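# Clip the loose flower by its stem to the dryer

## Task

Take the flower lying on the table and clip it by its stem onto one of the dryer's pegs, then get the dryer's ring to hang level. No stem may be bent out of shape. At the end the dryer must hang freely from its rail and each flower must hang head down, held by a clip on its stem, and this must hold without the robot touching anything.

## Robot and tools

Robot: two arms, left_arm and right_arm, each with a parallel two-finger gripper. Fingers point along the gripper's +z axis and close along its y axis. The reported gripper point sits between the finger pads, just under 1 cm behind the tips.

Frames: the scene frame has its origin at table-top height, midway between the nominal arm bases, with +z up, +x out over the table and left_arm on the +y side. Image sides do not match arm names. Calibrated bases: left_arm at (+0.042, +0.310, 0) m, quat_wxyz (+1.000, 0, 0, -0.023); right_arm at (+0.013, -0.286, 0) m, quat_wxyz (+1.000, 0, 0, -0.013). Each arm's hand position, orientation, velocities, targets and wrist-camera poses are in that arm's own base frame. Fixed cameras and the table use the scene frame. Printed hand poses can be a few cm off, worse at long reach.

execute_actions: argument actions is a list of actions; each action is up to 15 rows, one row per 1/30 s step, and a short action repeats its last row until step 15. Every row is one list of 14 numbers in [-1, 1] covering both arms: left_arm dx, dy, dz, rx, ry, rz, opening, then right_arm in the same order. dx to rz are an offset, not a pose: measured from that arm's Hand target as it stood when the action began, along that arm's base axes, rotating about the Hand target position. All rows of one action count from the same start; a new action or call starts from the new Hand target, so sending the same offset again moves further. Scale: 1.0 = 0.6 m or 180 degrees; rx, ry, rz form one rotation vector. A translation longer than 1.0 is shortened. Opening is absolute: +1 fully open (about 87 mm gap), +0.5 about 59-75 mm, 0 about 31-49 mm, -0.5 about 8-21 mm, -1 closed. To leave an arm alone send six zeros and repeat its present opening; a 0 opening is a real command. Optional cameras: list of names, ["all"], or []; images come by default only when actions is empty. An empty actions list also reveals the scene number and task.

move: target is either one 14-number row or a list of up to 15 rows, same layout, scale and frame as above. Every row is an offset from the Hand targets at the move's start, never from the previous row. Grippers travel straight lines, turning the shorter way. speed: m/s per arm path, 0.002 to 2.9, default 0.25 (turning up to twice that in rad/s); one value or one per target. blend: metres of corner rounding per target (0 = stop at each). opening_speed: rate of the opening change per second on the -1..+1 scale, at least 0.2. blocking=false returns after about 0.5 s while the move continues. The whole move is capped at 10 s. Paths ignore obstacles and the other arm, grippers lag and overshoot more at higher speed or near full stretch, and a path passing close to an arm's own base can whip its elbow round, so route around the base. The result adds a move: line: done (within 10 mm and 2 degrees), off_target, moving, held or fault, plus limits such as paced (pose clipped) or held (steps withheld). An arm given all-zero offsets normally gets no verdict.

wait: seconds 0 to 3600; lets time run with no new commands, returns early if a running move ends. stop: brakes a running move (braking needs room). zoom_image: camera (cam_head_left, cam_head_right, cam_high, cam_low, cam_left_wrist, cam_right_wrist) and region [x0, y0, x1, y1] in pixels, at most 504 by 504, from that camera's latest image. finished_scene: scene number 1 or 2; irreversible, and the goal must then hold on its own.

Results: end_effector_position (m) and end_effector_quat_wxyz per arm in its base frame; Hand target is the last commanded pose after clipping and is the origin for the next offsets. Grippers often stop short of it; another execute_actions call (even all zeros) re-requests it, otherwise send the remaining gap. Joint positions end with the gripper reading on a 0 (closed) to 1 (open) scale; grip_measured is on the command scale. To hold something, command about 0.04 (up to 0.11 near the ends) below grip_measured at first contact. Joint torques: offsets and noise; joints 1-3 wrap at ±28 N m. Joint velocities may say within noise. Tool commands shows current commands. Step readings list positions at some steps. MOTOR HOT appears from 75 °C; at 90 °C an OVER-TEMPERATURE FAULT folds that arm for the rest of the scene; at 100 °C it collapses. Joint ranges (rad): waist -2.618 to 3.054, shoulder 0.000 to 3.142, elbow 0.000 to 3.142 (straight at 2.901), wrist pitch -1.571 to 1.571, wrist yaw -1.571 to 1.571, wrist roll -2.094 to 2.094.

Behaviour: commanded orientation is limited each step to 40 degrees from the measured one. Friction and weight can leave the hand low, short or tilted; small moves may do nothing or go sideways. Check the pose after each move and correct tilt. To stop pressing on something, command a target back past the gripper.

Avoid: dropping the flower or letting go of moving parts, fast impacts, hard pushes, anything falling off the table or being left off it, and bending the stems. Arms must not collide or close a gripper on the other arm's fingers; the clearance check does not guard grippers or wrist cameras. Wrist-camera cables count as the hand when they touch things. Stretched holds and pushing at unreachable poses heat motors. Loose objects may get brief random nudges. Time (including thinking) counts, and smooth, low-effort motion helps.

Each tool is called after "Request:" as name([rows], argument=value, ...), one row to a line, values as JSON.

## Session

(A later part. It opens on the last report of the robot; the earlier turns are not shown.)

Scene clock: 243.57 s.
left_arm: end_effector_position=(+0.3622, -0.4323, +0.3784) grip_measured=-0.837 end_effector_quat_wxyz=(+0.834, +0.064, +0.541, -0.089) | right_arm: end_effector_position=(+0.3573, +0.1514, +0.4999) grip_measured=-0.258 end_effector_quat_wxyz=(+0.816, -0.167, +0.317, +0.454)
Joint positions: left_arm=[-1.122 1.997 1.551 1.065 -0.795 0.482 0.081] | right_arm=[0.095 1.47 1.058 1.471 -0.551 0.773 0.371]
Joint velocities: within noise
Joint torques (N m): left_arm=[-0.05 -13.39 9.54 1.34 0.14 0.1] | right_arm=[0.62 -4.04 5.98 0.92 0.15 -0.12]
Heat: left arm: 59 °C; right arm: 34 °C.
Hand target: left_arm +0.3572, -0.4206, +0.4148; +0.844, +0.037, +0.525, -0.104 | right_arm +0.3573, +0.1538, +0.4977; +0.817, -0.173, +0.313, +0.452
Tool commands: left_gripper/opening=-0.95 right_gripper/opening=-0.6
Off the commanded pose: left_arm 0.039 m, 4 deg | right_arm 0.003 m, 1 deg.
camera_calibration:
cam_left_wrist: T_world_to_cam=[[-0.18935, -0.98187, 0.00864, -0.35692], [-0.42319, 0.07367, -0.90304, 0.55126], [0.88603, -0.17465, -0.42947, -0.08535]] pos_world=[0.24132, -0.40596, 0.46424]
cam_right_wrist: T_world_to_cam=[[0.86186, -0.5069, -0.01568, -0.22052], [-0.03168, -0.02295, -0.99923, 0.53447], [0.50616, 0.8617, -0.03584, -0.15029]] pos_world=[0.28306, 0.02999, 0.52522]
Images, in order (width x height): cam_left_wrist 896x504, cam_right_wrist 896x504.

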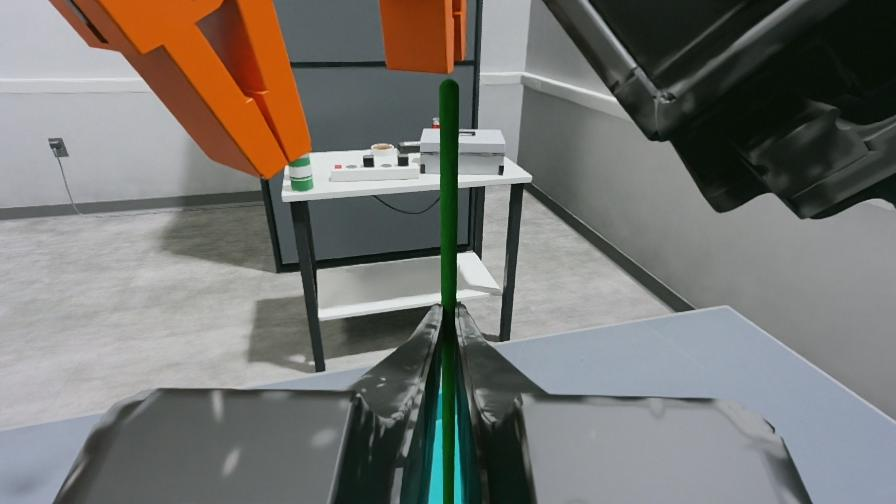

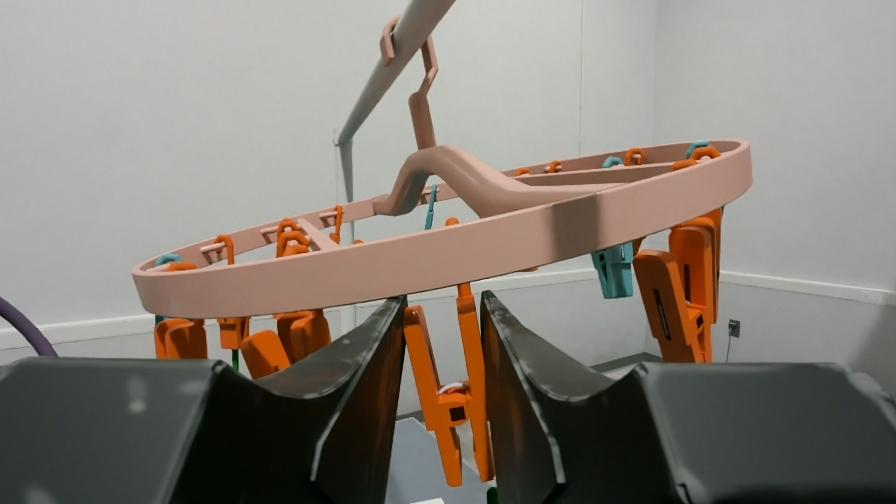

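Request:
move([
  [-0.0097, 0.0115, 0.0, 0, 0, 0, -0.95, 0, 0, 0, 0, 0, 0, -0.6],
], speed=0.06, cameras=["cam_left_wrist", "cam_right_wrist"])

Request:
zoom_image(camera="cam_right_wrist", region=[400, 394, 510, 504])

Request:
zoom_image(camera="cam_left_wrist", region=[330, 0, 530, 160])

Scene clock: 247.27 s.
left_arm: end_effector_position=(+0.3609, -0.4291, +0.3846) grip_measured=-0.837 end_effector_quat_wxyz=(+0.835, +0.061, +0.540, -0.091) | right_arm: end_effector_position=(+0.3567, +0.1512, +0.5004) grip_measured=-0.258 end_effector_quat_wxyz=(+0.816, -0.168, +0.316, +0.454)
Joint positions: left_arm=[-1.122 1.983 1.551 1.059 -0.796 0.482 0.081] | right_arm=[0.095 1.47 1.058 1.475 -0.551 0.773 0.371]
Joint torques (N m): left_arm=[-0.46 -14.5 6.38 1.52 0.12 0.14] | right_arm=[0.64 -4.01 5.93 0.86 0.16 -0.12]
Heat: left arm: 60 °C; right arm: 34 °C.
Hand target: left_arm +0.3513, -0.4137, +0.4150; +0.844, +0.037, +0.525, -0.104 | right_arm +0.3572, +0.1538, +0.4977; +0.817, -0.173, +0.313, +0.452
Off the commanded pose: left_arm 0.035 m, 4 deg | right_arm 0.004 m, 1 deg.
move: off_target (left_arm)
cam_left_wrist: T_world_to_cam=[[-0.1881, -0.98203, 0.01528, -0.35712], [-0.42101, 0.06657, -0.90461, 0.5528], [0.88734, -0.17659, -0.42597, -0.08357]] pos_world=[0.23972, -0.40225, 0.46992]
cam_right_wrist: T_world_to_cam=[[0.86171, -0.50723, -0.01289, -0.22138], [-0.02785, -0.02192, -0.99937, 0.53351], [0.50663, 0.86153, -0.03302, -0.15146]] pos_world=[0.28236, 0.02989, 0.52532]

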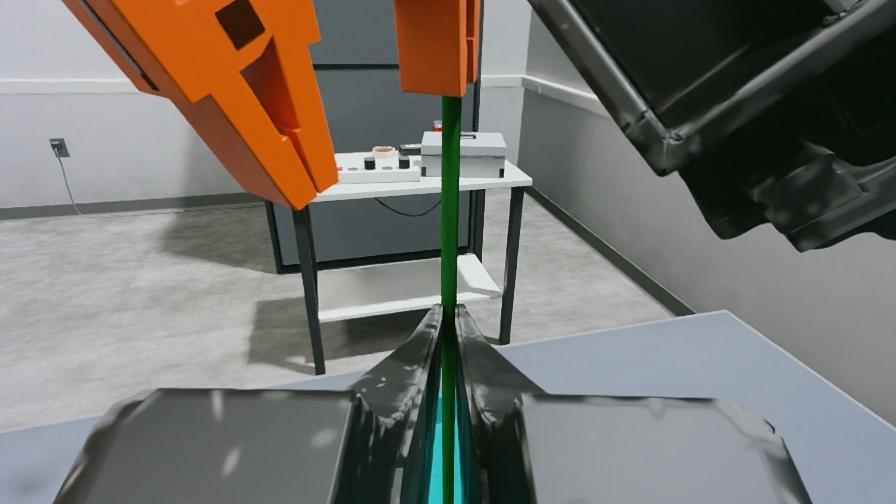

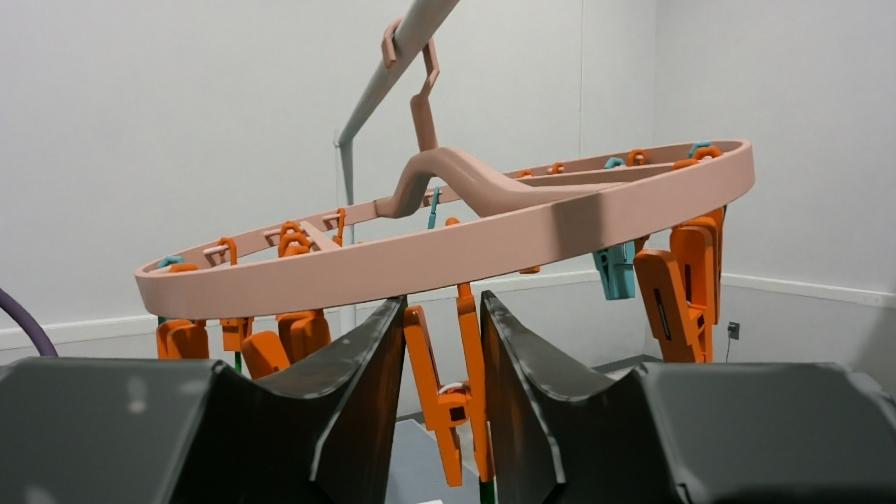

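Scaled by 4.582 from the camera's image (finer frame: 1280x720).

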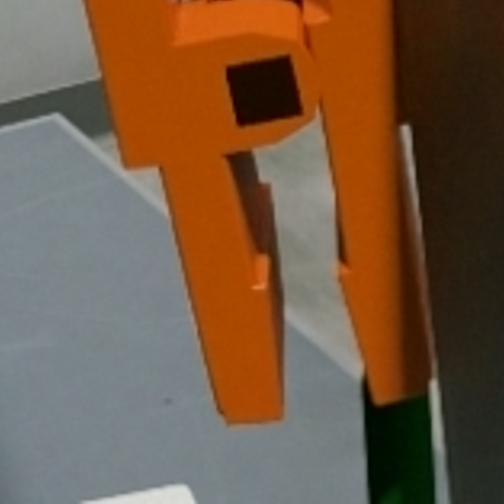

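Scaled by 2.520 from the camera's image (finer frame: 1280x720).

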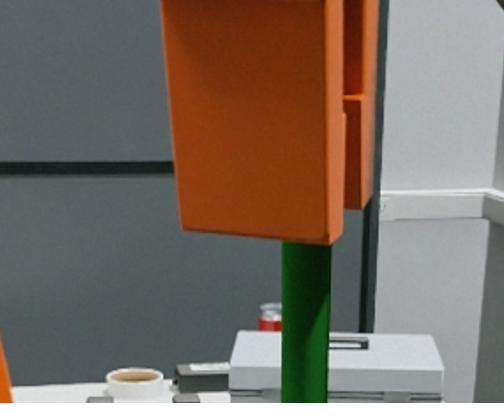

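Request:
move([
  [-0.0043, 0.0052, -0.025, 0, 0, 0, -0.95, 0, 0, 0, 0, 0, 0, -0.6],
], speed=0.06, cameras=["cam_left_wrist", "cam_right_wrist"])

Request:
zoom_image(camera="cam_right_wrist", region=[400, 394, 510, 504])

Request:
zoom_image(camera="cam_left_wrist", region=[330, 0, 530, 160])

Scene clock: 253.13 s.
left_arm: end_effector_position=(+0.3587, -0.4246, +0.3736) grip_measured=-0.837 end_effector_quat_wxyz=(+0.835, +0.061, +0.539, -0.091) | right_arm: end_effector_position=(+0.3567, +0.1512, +0.5004) grip_measured=-0.258 end_effector_quat_wxyz=(+0.816, -0.168, +0.316, +0.454)
Joint positions: left_arm=[-1.122 1.974 1.492 1.109 -0.796 0.482 0.081] | right_arm=[0.095 1.47 1.058 1.475 -0.551 0.773 0.371]
Joint torques (N m): left_arm=[-0.69 -13.89 5.68 1.66 0.1 0.15] | right_arm=[0.58 -4.04 6.01 0.88 0.14 -0.13]
Heat: left arm: 61 °C; right arm: 34 °C.
Hand target: left_arm +0.3487, -0.4106, +0.3999; +0.844, +0.037, +0.525, -0.104 | right_arm +0.3572, +0.1538, +0.4977; +0.817, -0.173, +0.313, +0.452
Off the commanded pose: left_arm 0.032 m, 4 deg | right_arm 0.004 m, 1 deg.
move: off_target (left_arm)
cam_left_wrist: T_world_to_cam=[[-0.18812, -0.98202, 0.01588, -0.35311], [-0.42066, 0.06595, -0.90482, 0.54129], [0.8875, -0.1769, -0.4255, -0.08591]] pos_world=[0.23752, -0.39765, 0.45882]
cam_right_wrist: T_world_to_cam=[[0.8617, -0.50725, -0.01323, -0.2212], [-0.0283, -0.022, -0.99936, 0.53363], [0.50663, 0.86152, -0.03331, -0.1513]] pos_world=[0.28236, 0.02989, 0.52532]

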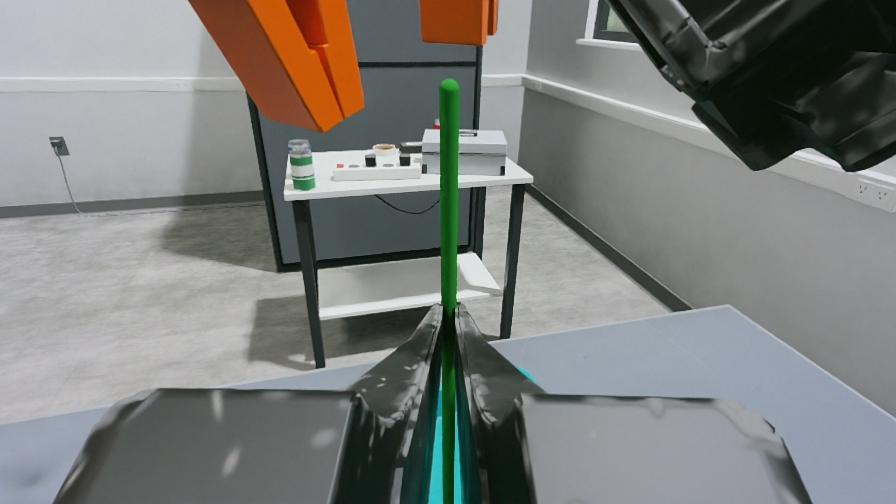

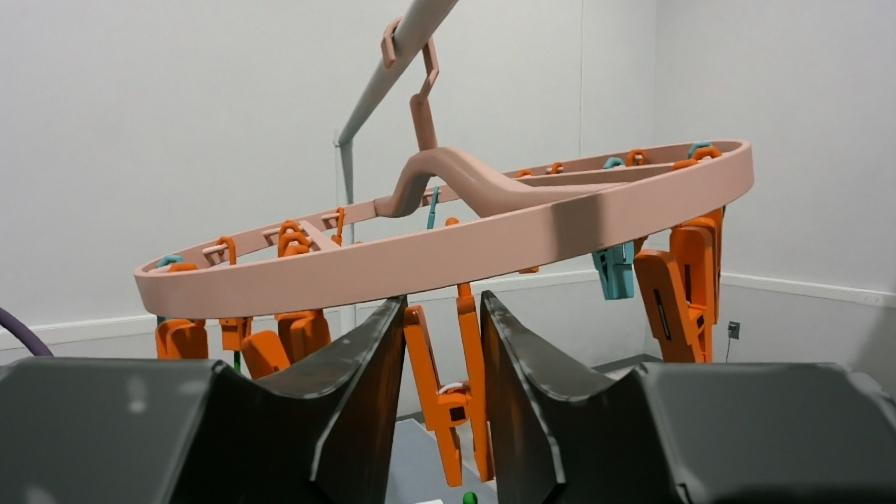

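Scaled by 4.582 from the camera's image (finer frame: 1280x720).

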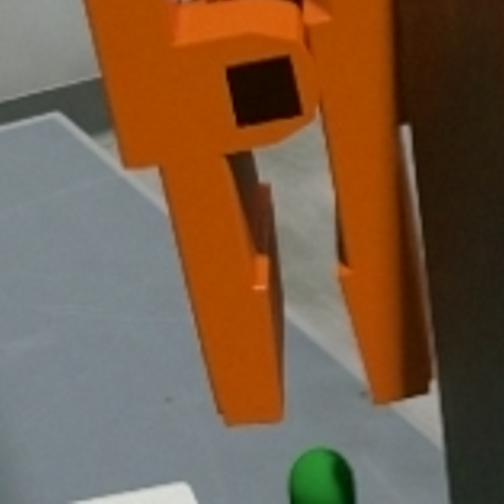

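Scaled by 2.520 from the camera's image (finer frame: 1280x720).

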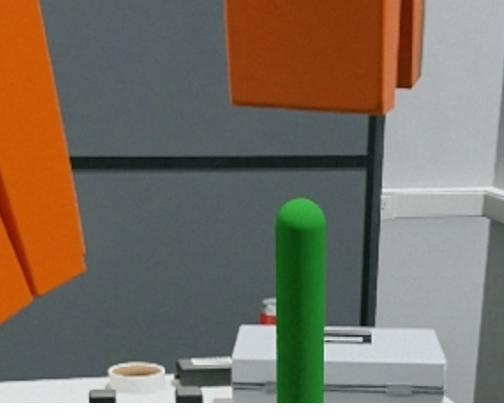

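Request:
move([
  [-0.0102, -0.0085, 0.03, 0, 0, 0, -0.95, 0, 0, 0, 0, 0, 0, -0.6],
], speed=0.06, cameras=["cam_left_wrist", "cam_right_wrist"])

Request:
zoom_image(camera="cam_right_wrist", region=[400, 394, 510, 504])

Request:
zoom_image(camera="cam_left_wrist", region=[330, 0, 530, 160])

Scene clock: 260.47 s.
left_arm: end_effector_position=(+0.3504, -0.4292, +0.3795) grip_measured=-0.837 end_effector_quat_wxyz=(+0.834, +0.068, +0.539, -0.092) | right_arm: end_effector_position=(+0.3567, +0.1512, +0.5004) grip_measured=-0.258 end_effector_quat_wxyz=(+0.816, -0.168, +0.316, +0.454)
Joint positions: left_arm=[-1.141 1.965 1.505 1.089 -0.802 0.496 0.081] | right_arm=[0.095 1.47 1.058 1.475 -0.551 0.773 0.371]
Joint torques (N m): left_arm=[-0.65 -13.61 9.7 1.33 0 0.19] | right_arm=[0.55 -4.05 6 0.88 0.16 -0.12]
Heat: left arm: 64 °C; right arm: 33 °C.
Hand target: left_arm +0.3427, -0.4156, +0.4180; +0.844, +0.037, +0.525, -0.104 | right_arm +0.3572, +0.1538, +0.4977; +0.817, -0.173, +0.313, +0.452
Off the commanded pose: left_arm 0.042 m, 4 deg | right_arm 0.004 m, 1 deg.
move: off_target (left_arm)
cam_left_wrist: T_world_to_cam=[[-0.19732, -0.98032, 0.00584, -0.3516], [-0.41949, 0.07905, -0.90431, 0.54843], [0.88606, -0.18089, -0.42683, -0.07748]] pos_world=[0.22933, -0.40205, 0.46494]
cam_right_wrist: T_world_to_cam=[[0.8617, -0.50725, -0.01323, -0.2212], [-0.0283, -0.022, -0.99936, 0.53363], [0.50663, 0.86152, -0.03331, -0.1513]] pos_world=[0.28236, 0.02989, 0.52532]

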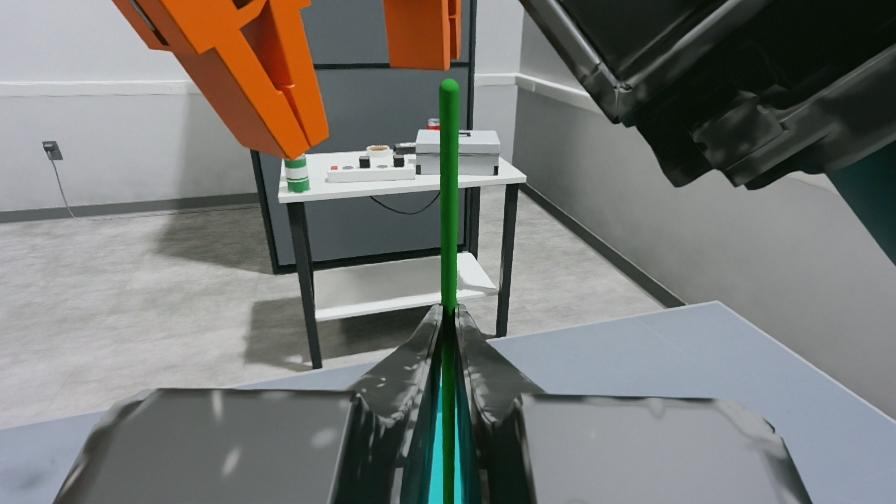

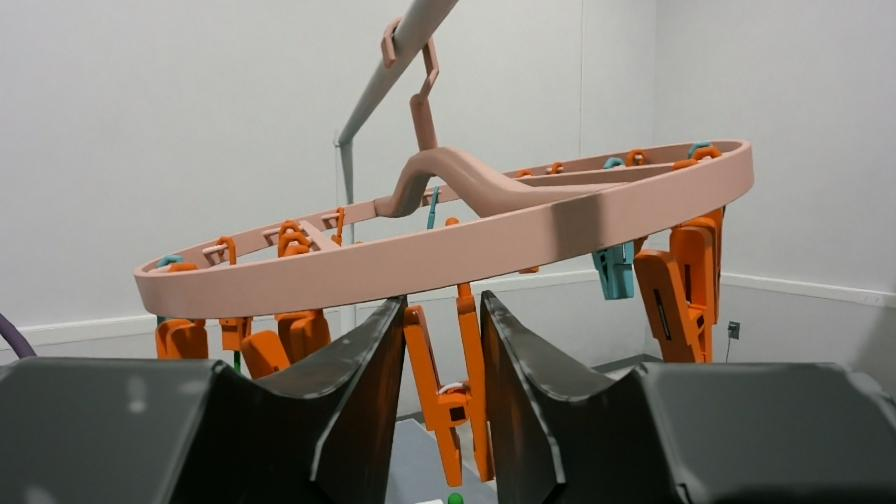

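Scaled by 4.582 from the camera's image (finer frame: 1280x720).

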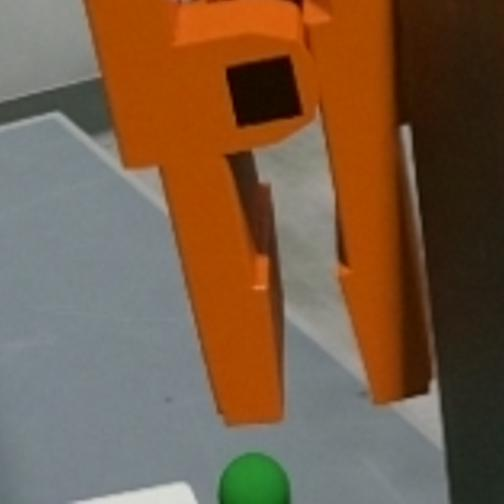

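Scaled by 2.520 from the camera's image (finer frame: 1280x720).

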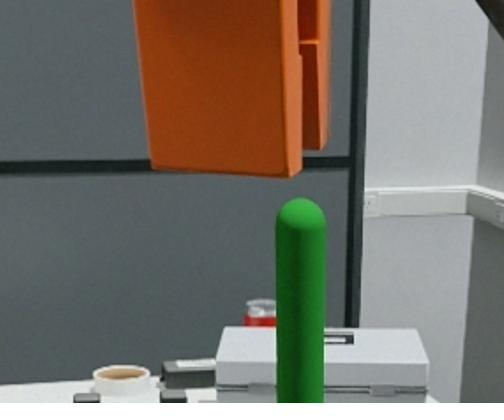

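Request:
move([
  [0.0123, 0.006, 0.0, 0, 0, 0, -0.95, 0, 0, 0, 0, 0, 0, -0.6],
], speed=0.06, cameras=["cam_left_wrist", "cam_right_wrist"])

Request:
zoom_image(camera="cam_right_wrist", region=[400, 394, 510, 504])

Request:
zoom_image(camera="cam_left_wrist", region=[330, 0, 530, 160])

Scene clock: 264.30 s.
left_arm: end_effector_position=(+0.3529, -0.4283, +0.3775) grip_measured=-0.837 end_effector_quat_wxyz=(+0.833, +0.071, +0.542, -0.087) | right_arm: end_effector_position=(+0.3567, +0.1512, +0.5004) grip_measured=-0.258 end_effector_quat_wxyz=(+0.816, -0.168, +0.316, +0.454)
Joint positions: left_arm=[-1.136 1.965 1.505 1.077 -0.802 0.496 0.081] | right_arm=[0.095 1.47 1.058 1.475 -0.551 0.773 0.371]
Joint torques (N m): left_arm=[0.69 -14.05 9.33 1.34 0.16 0.03] | right_arm=[0.59 -4.05 5.98 0.88 0.15 -0.11]
Heat: left arm: 64 °C; right arm: 33 °C.
Hand target: left_arm +0.3500, -0.4121, +0.4180; +0.844, +0.037, +0.525, -0.105 | right_arm +0.3572, +0.1538, +0.4977; +0.817, -0.173, +0.313, +0.452
Off the commanded pose: left_arm 0.044 m, 5 deg | right_arm 0.004 m, 1 deg.
move: off_target (left_arm)
cam_left_wrist: T_world_to_cam=[[-0.19248, -0.9813, -0.00347, -0.34876], [-0.42428, 0.0864, -0.9014, 0.55141], [0.88484, -0.17203, -0.43298, -0.07381]] pos_world=[0.23213, -0.40258, 0.46387]
cam_right_wrist: T_world_to_cam=[[0.8617, -0.50725, -0.01323, -0.2212], [-0.0283, -0.022, -0.99936, 0.53363], [0.50663, 0.86152, -0.03331, -0.1513]] pos_world=[0.28236, 0.02989, 0.52532]

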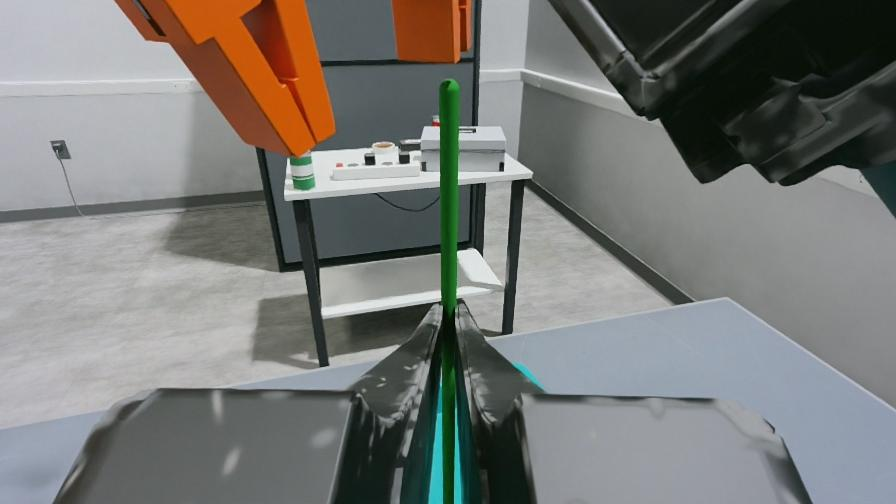

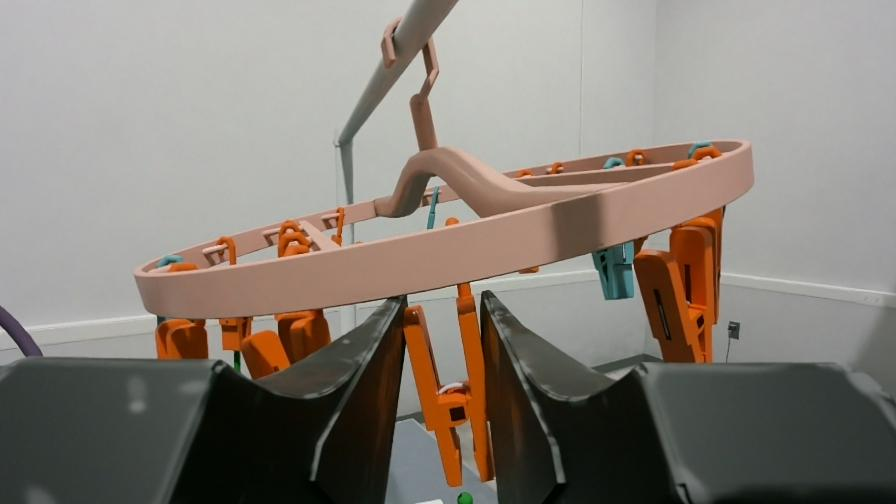

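Scaled by 4.582 from the camera's image (finer frame: 1280x720).

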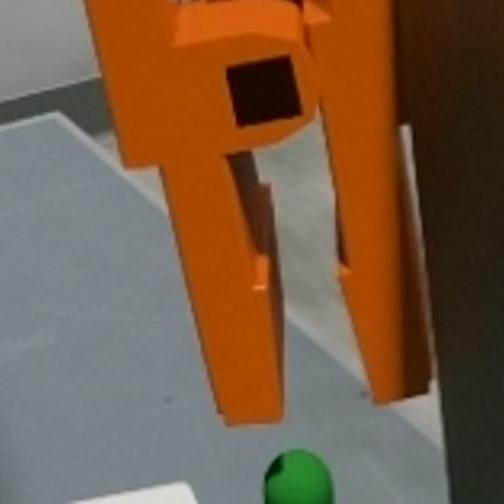

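Scaled by 2.520 from the camera's image (finer frame: 1280x720).

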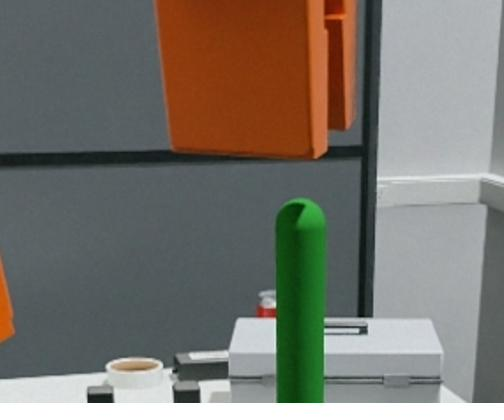

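Request:
move([
  [0.0064, 0.0054, 0.0, 0, 0, 0, -0.95, 0, 0, 0, 0, 0, 0, -0.6],
], speed=0.06, cameras=["cam_left_wrist", "cam_right_wrist"])

Request:
zoom_image(camera="cam_right_wrist", region=[400, 394, 510, 504])

Request:
zoom_image(camera="cam_left_wrist", region=[330, 0, 530, 160])

Scene clock: 266.63 s.
left_arm: end_effector_position=(+0.3573, -0.4218, +0.3817) grip_measured=-0.837 end_effector_quat_wxyz=(+0.834, +0.066, +0.542, -0.083) | right_arm: end_effector_position=(+0.3567, +0.1512, +0.5004) grip_measured=-0.258 end_effector_quat_wxyz=(+0.816, -0.168, +0.316, +0.454)
Joint positions: left_arm=[-1.124 1.954 1.505 1.069 -0.802 0.496 0.081] | right_arm=[0.095 1.47 1.058 1.475 -0.551 0.773 0.371]
Joint torques (N m): left_arm=[0.59 -13.56 8.83 1.35 0.27 -0.07] | right_arm=[0.49 -4.1 6 0.89 0.14 -0.13]
Heat: left arm: 65 °C; right arm: 33 °C.
Hand target: left_arm +0.3538, -0.4089, +0.4180; +0.844, +0.037, +0.525, -0.104 | right_arm +0.3572, +0.1538, +0.4977; +0.817, -0.173, +0.313, +0.452
Off the commanded pose: left_arm 0.039 m, 5 deg | right_arm 0.004 m, 1 deg.
move: off_target (left_arm)
cam_left_wrist: T_world_to_cam=[[-0.18023, -0.98362, -0.00097, -0.34789], [-0.42438, 0.07865, -0.90206, 0.55349], [0.88737, -0.16217, -0.4316, -0.07203]] pos_world=[0.23611, -0.39741, 0.46786]
cam_right_wrist: T_world_to_cam=[[0.8617, -0.50725, -0.01323, -0.2212], [-0.0283, -0.022, -0.99936, 0.53363], [0.50663, 0.86152, -0.03331, -0.1513]] pos_world=[0.28236, 0.02989, 0.52532]

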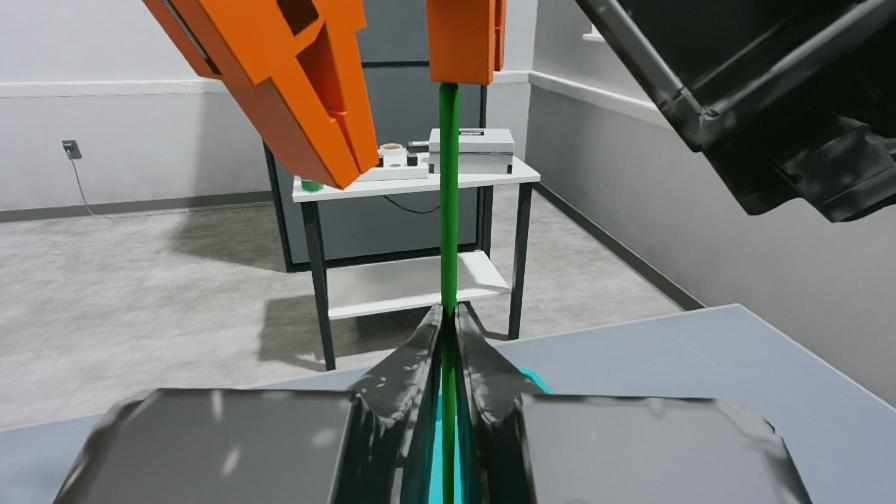

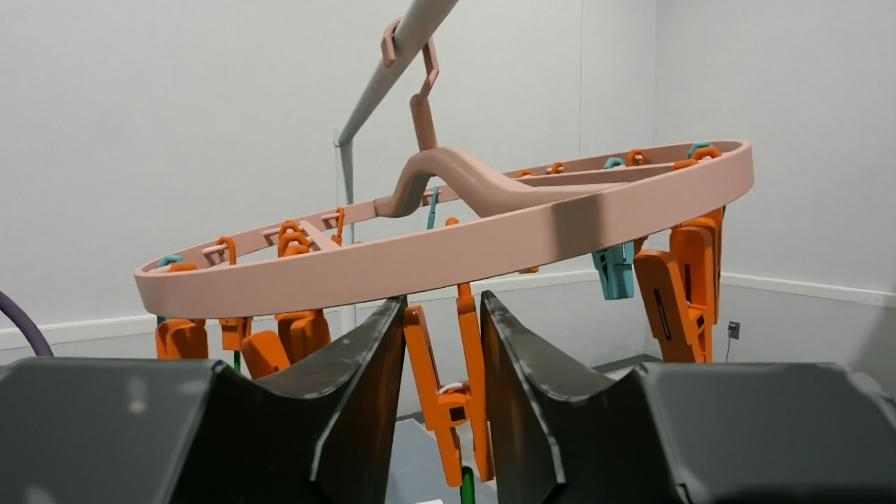

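Scaled by 4.582 from the camera's image (finer frame: 1280x720).

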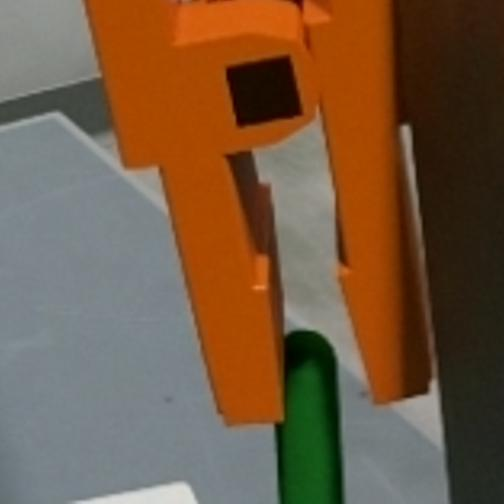

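Scaled by 2.520 from the camera's image (finer frame: 1280x720).

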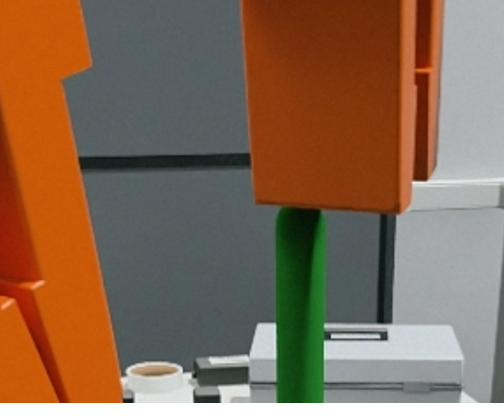

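Request:
move([
  [0, 0, 0, 0, 0, 0, -0.95, 0.006, 0.010, 0, 0, 0, 0, -0.6],
], speed=0.06, cameras=["cam_left_wrist", "cam_right_wrist"])

Request:
zoom_image(camera="cam_right_wrist", region=[400, 394, 510, 504])

Request:
zoom_image(camera="cam_left_wrist", region=[330, 0, 530, 160])

Scene clock: 273.07 s.
left_arm: end_effector_position=(+0.3573, -0.4220, +0.3812) grip_measured=-0.837 end_effector_quat_wxyz=(+0.833, +0.067, +0.543, -0.082) | right_arm: end_effector_position=(+0.3610, +0.1572, +0.4949) grip_measured=-0.259 end_effector_quat_wxyz=(+0.813, -0.169, +0.321, +0.455)
Joint positions: left_arm=[-1.124 1.954 1.505 1.066 -0.802 0.496 0.081] | right_arm=[0.111 1.484 1.058 1.47 -0.55 0.757 0.37]
Joint torques (N m): left_arm=[0.58 -13.59 8.84 1.37 0.27 -0.07] | right_arm=[0.81 -4.31 7.38 0.86 0.24 -0.15]
Heat: left arm: 65 °C; right arm: 33 °C.
Hand target: left_arm +0.3538, -0.4089, +0.4180; +0.844, +0.037, +0.525, -0.105 | right_arm +0.3609, +0.1598, +0.4977; +0.817, -0.172, +0.313, +0.452
Off the commanded pose: left_arm 0.039 m, 5 deg | right_arm 0.004 m, 1 deg.
move: done
cam_left_wrist: T_world_to_cam=[[-0.18024, -0.98362, -0.00304, -0.34728], [-0.4254, 0.08074, -0.90139, 0.55411], [0.88687, -0.16118, -0.43299, -0.07124]] pos_world=[0.23631, -0.39781, 0.46757]
cam_right_wrist: T_world_to_cam=[[0.86357, -0.50392, -0.01771, -0.22087], [-0.03771, -0.02952, -0.99885, 0.5327], [0.50281, 0.86325, -0.0445, -0.15218]] pos_world=[0.28735, 0.03579, 0.5214]

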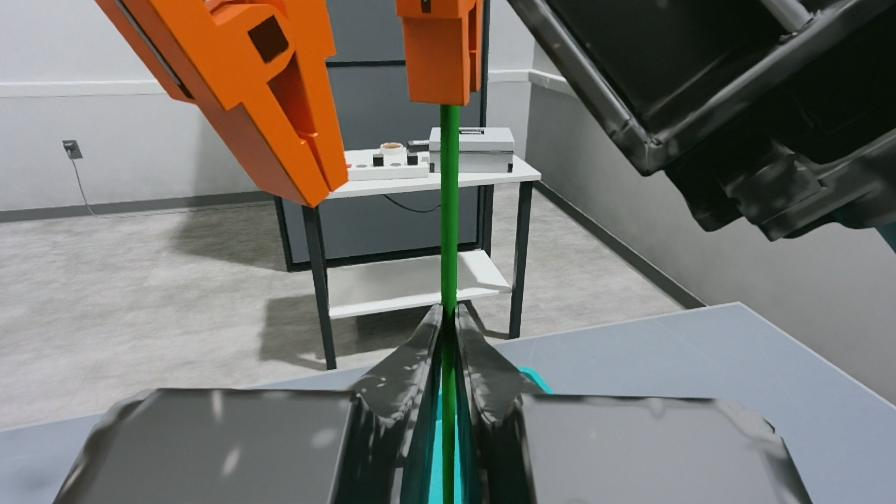

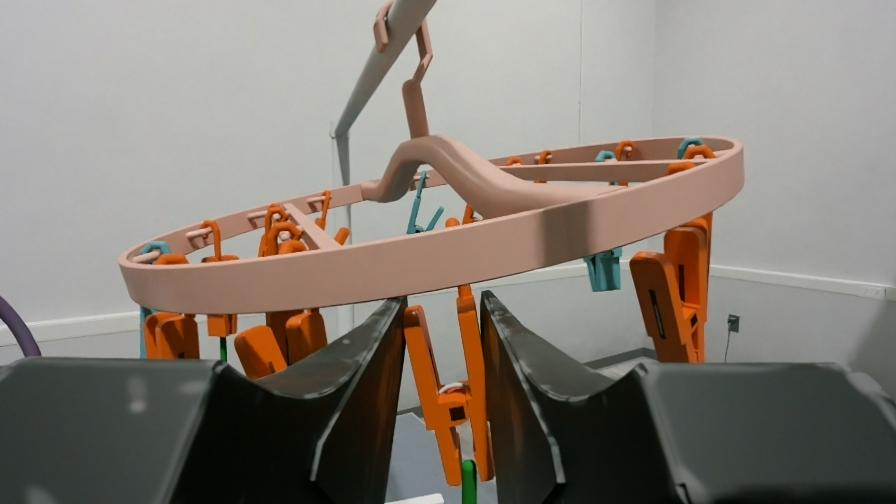

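Scaled by 4.582 from the camera's image (finer frame: 1280x720).

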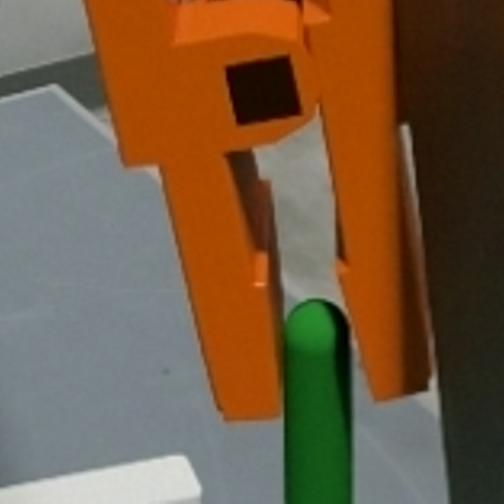

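Scaled by 2.520 from the camera's image (finer frame: 1280x720).

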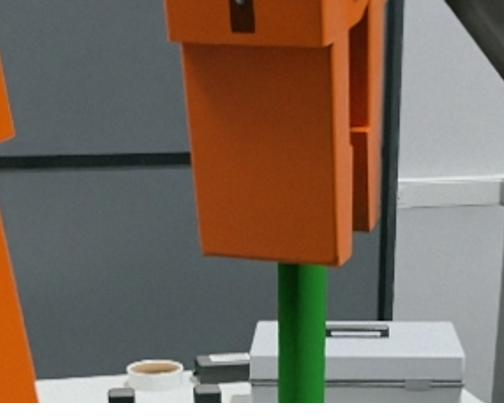

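Request:
move([
  [0.0011, -0.0013, 0.0133, 0, 0, 0, -0.95, 0, 0, 0, 0, 0, 0, -0.6],
], speed=0.06, cameras=["cam_left_wrist", "cam_right_wrist"])

Request:
zoom_image(camera="cam_right_wrist", region=[400, 394, 510, 504])

Request:
zoom_image(camera="cam_left_wrist", region=[330, 0, 530, 160])

Scene clock: 276.90 s.
left_arm: end_effector_position=(+0.3581, -0.4235, +0.3829) grip_measured=-0.837 end_effector_quat_wxyz=(+0.831, +0.071, +0.545, -0.080) | right_arm: end_effector_position=(+0.3611, +0.1571, +0.4948) grip_measured=-0.259 end_effector_quat_wxyz=(+0.814, -0.170, +0.321, +0.454)
Joint positions: left_arm=[-1.124 1.954 1.52 1.039 -0.802 0.495 0.081] | right_arm=[0.111 1.484 1.058 1.47 -0.55 0.754 0.37]
Joint torques (N m): left_arm=[0.64 -13.83 9.85 1.37 0.27 -0.08] | right_arm=[0.87 -4.29 7.39 0.86 0.24 -0.14]
Heat: left arm: 65 °C; right arm: 33 °C.
Hand target: left_arm +0.3544, -0.4097, +0.4258; +0.844, +0.037, +0.525, -0.105 | right_arm +0.3609, +0.1598, +0.4977; +0.817, -0.172, +0.313, +0.452
Off the commanded pose: left_arm 0.045 m, 6 deg | right_arm 0.004 m, 1 deg.
move: off_target (left_arm)
cam_left_wrist: T_world_to_cam=[[-0.18043, -0.98351, -0.01264, -0.34483], [-0.43018, 0.09046, -0.8982, 0.56071], [0.88453, -0.15663, -0.4394, -0.06617]] pos_world=[0.23752, -0.40023, 0.4702]
cam_right_wrist: T_world_to_cam=[[0.86275, -0.50536, -0.01618, -0.22126], [-0.03651, -0.03035, -0.99887, 0.53239], [0.5043, 0.86237, -0.04464, -0.15254]] pos_world=[0.28725, 0.03589, 0.5214]

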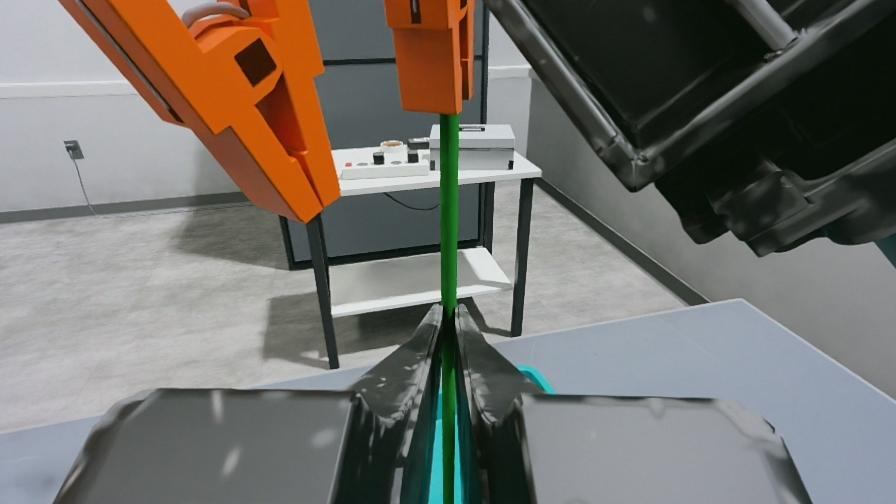

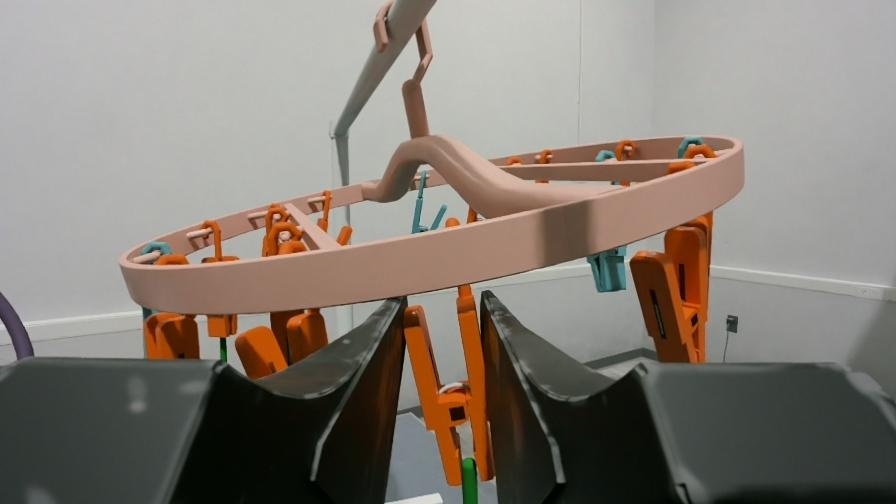

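Scaled by 4.582 from the camera's image (finer frame: 1280x720).

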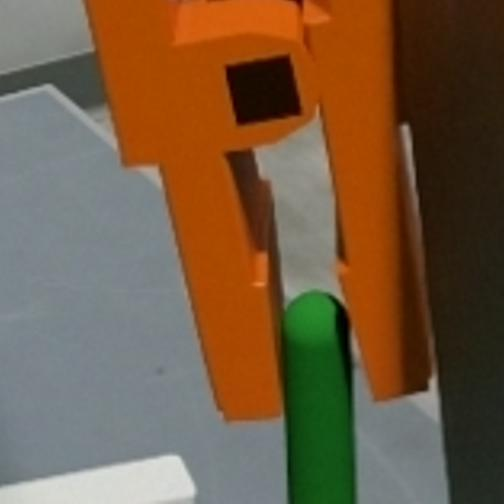

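Scaled by 2.520 from the camera's image (finer frame: 1280x720).

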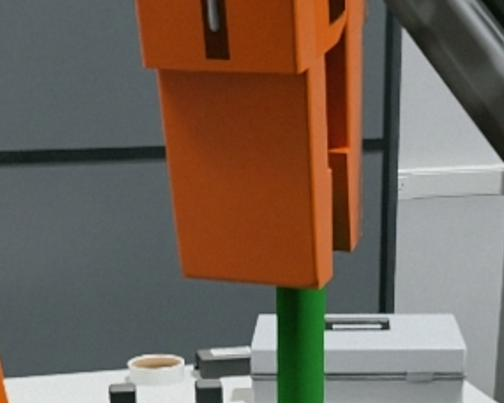

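Request:
move([
  [0, 0, 0, 0, 0, 0, -0.95, 0, 0, 0, 0, 0, 0, 0.2],
], speed=0.06, opening_speed=0.5, cameras=["cam_left_wrist", "cam_right_wrist"])

Request:
zoom_image(camera="cam_right_wrist", region=[390, 374, 520, 504])

Request:
zoom_image(camera="cam_left_wrist", region=[330, 0, 530, 160])

Scene clock: 281.77 s.
left_arm: end_effector_position=(+0.3578, -0.4229, +0.3843) grip_measured=-0.837 end_effector_quat_wxyz=(+0.832, +0.070, +0.545, -0.080) | right_arm: end_effector_position=(+0.3618, +0.1572, +0.4943) grip_measured=+0.200 end_effector_quat_wxyz=(+0.813, -0.169, +0.323, +0.454)
Joint positions: left_arm=[-1.124 1.951 1.52 1.039 -0.802 0.495 0.081] | right_arm=[0.111 1.484 1.058 1.466 -0.55 0.754 0.6]
Joint torques (N m): left_arm=[0.62 -13.56 9.85 1.37 0.27 -0.07] | right_arm=[0.85 -4.29 7.39 0.91 0.22 -0.15]
Heat: left arm: 66 °C; right arm: 33 °C.
Hand target: left_arm +0.3544, -0.4097, +0.4258; +0.844, +0.037, +0.525, -0.105 | right_arm +0.3608, +0.1597, +0.4977; +0.817, -0.172, +0.313, +0.452
Off the commanded pose: left_arm 0.044 m, 5 deg | right_arm 0.004 m, 1 deg.
move: done
cam_left_wrist: T_world_to_cam=[[-0.18039, -0.98354, -0.01075, -0.34501], [-0.42932, 0.08857, -0.8988, 0.56077], [0.88495, -0.15752, -0.43823, -0.06622]] pos_world=[0.23712, -0.39942, 0.4713]
cam_right_wrist: T_world_to_cam=[[0.86254, -0.50562, -0.01931, -0.22019], [-0.04049, -0.03093, -0.9987, 0.53329], [0.50437, 0.8622, -0.04715, -0.15173]] pos_world=[0.28805, 0.03599, 0.52119]

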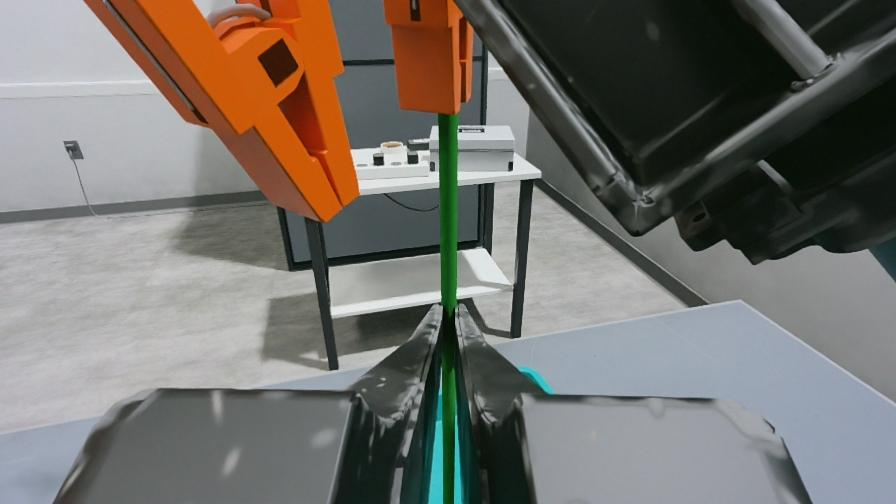

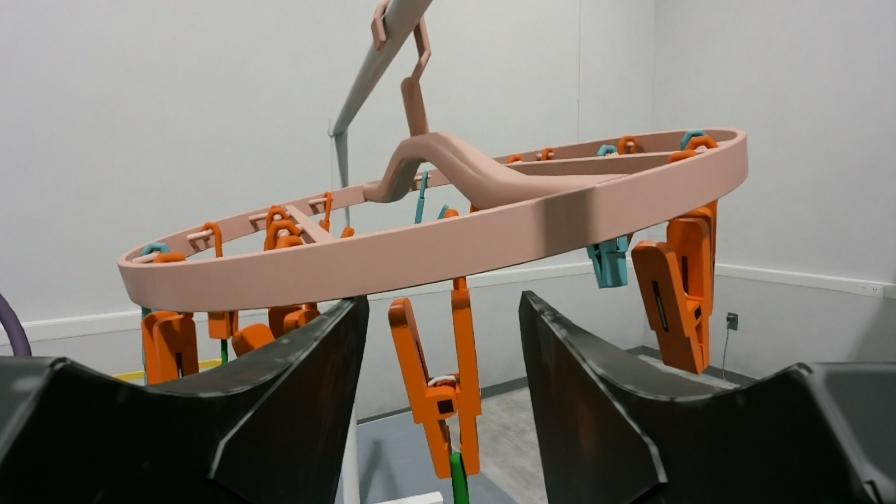

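Scaled by 3.877 from the camera's image (finer frame: 1280x720).

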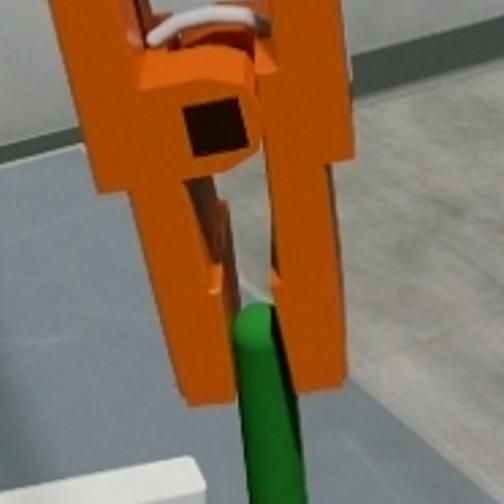

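Scaled by 2.520 from the camera's image (finer frame: 1280x720).

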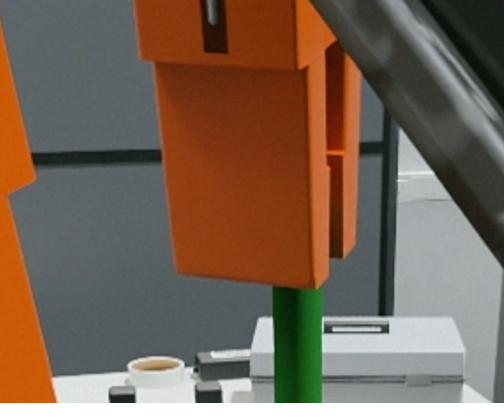

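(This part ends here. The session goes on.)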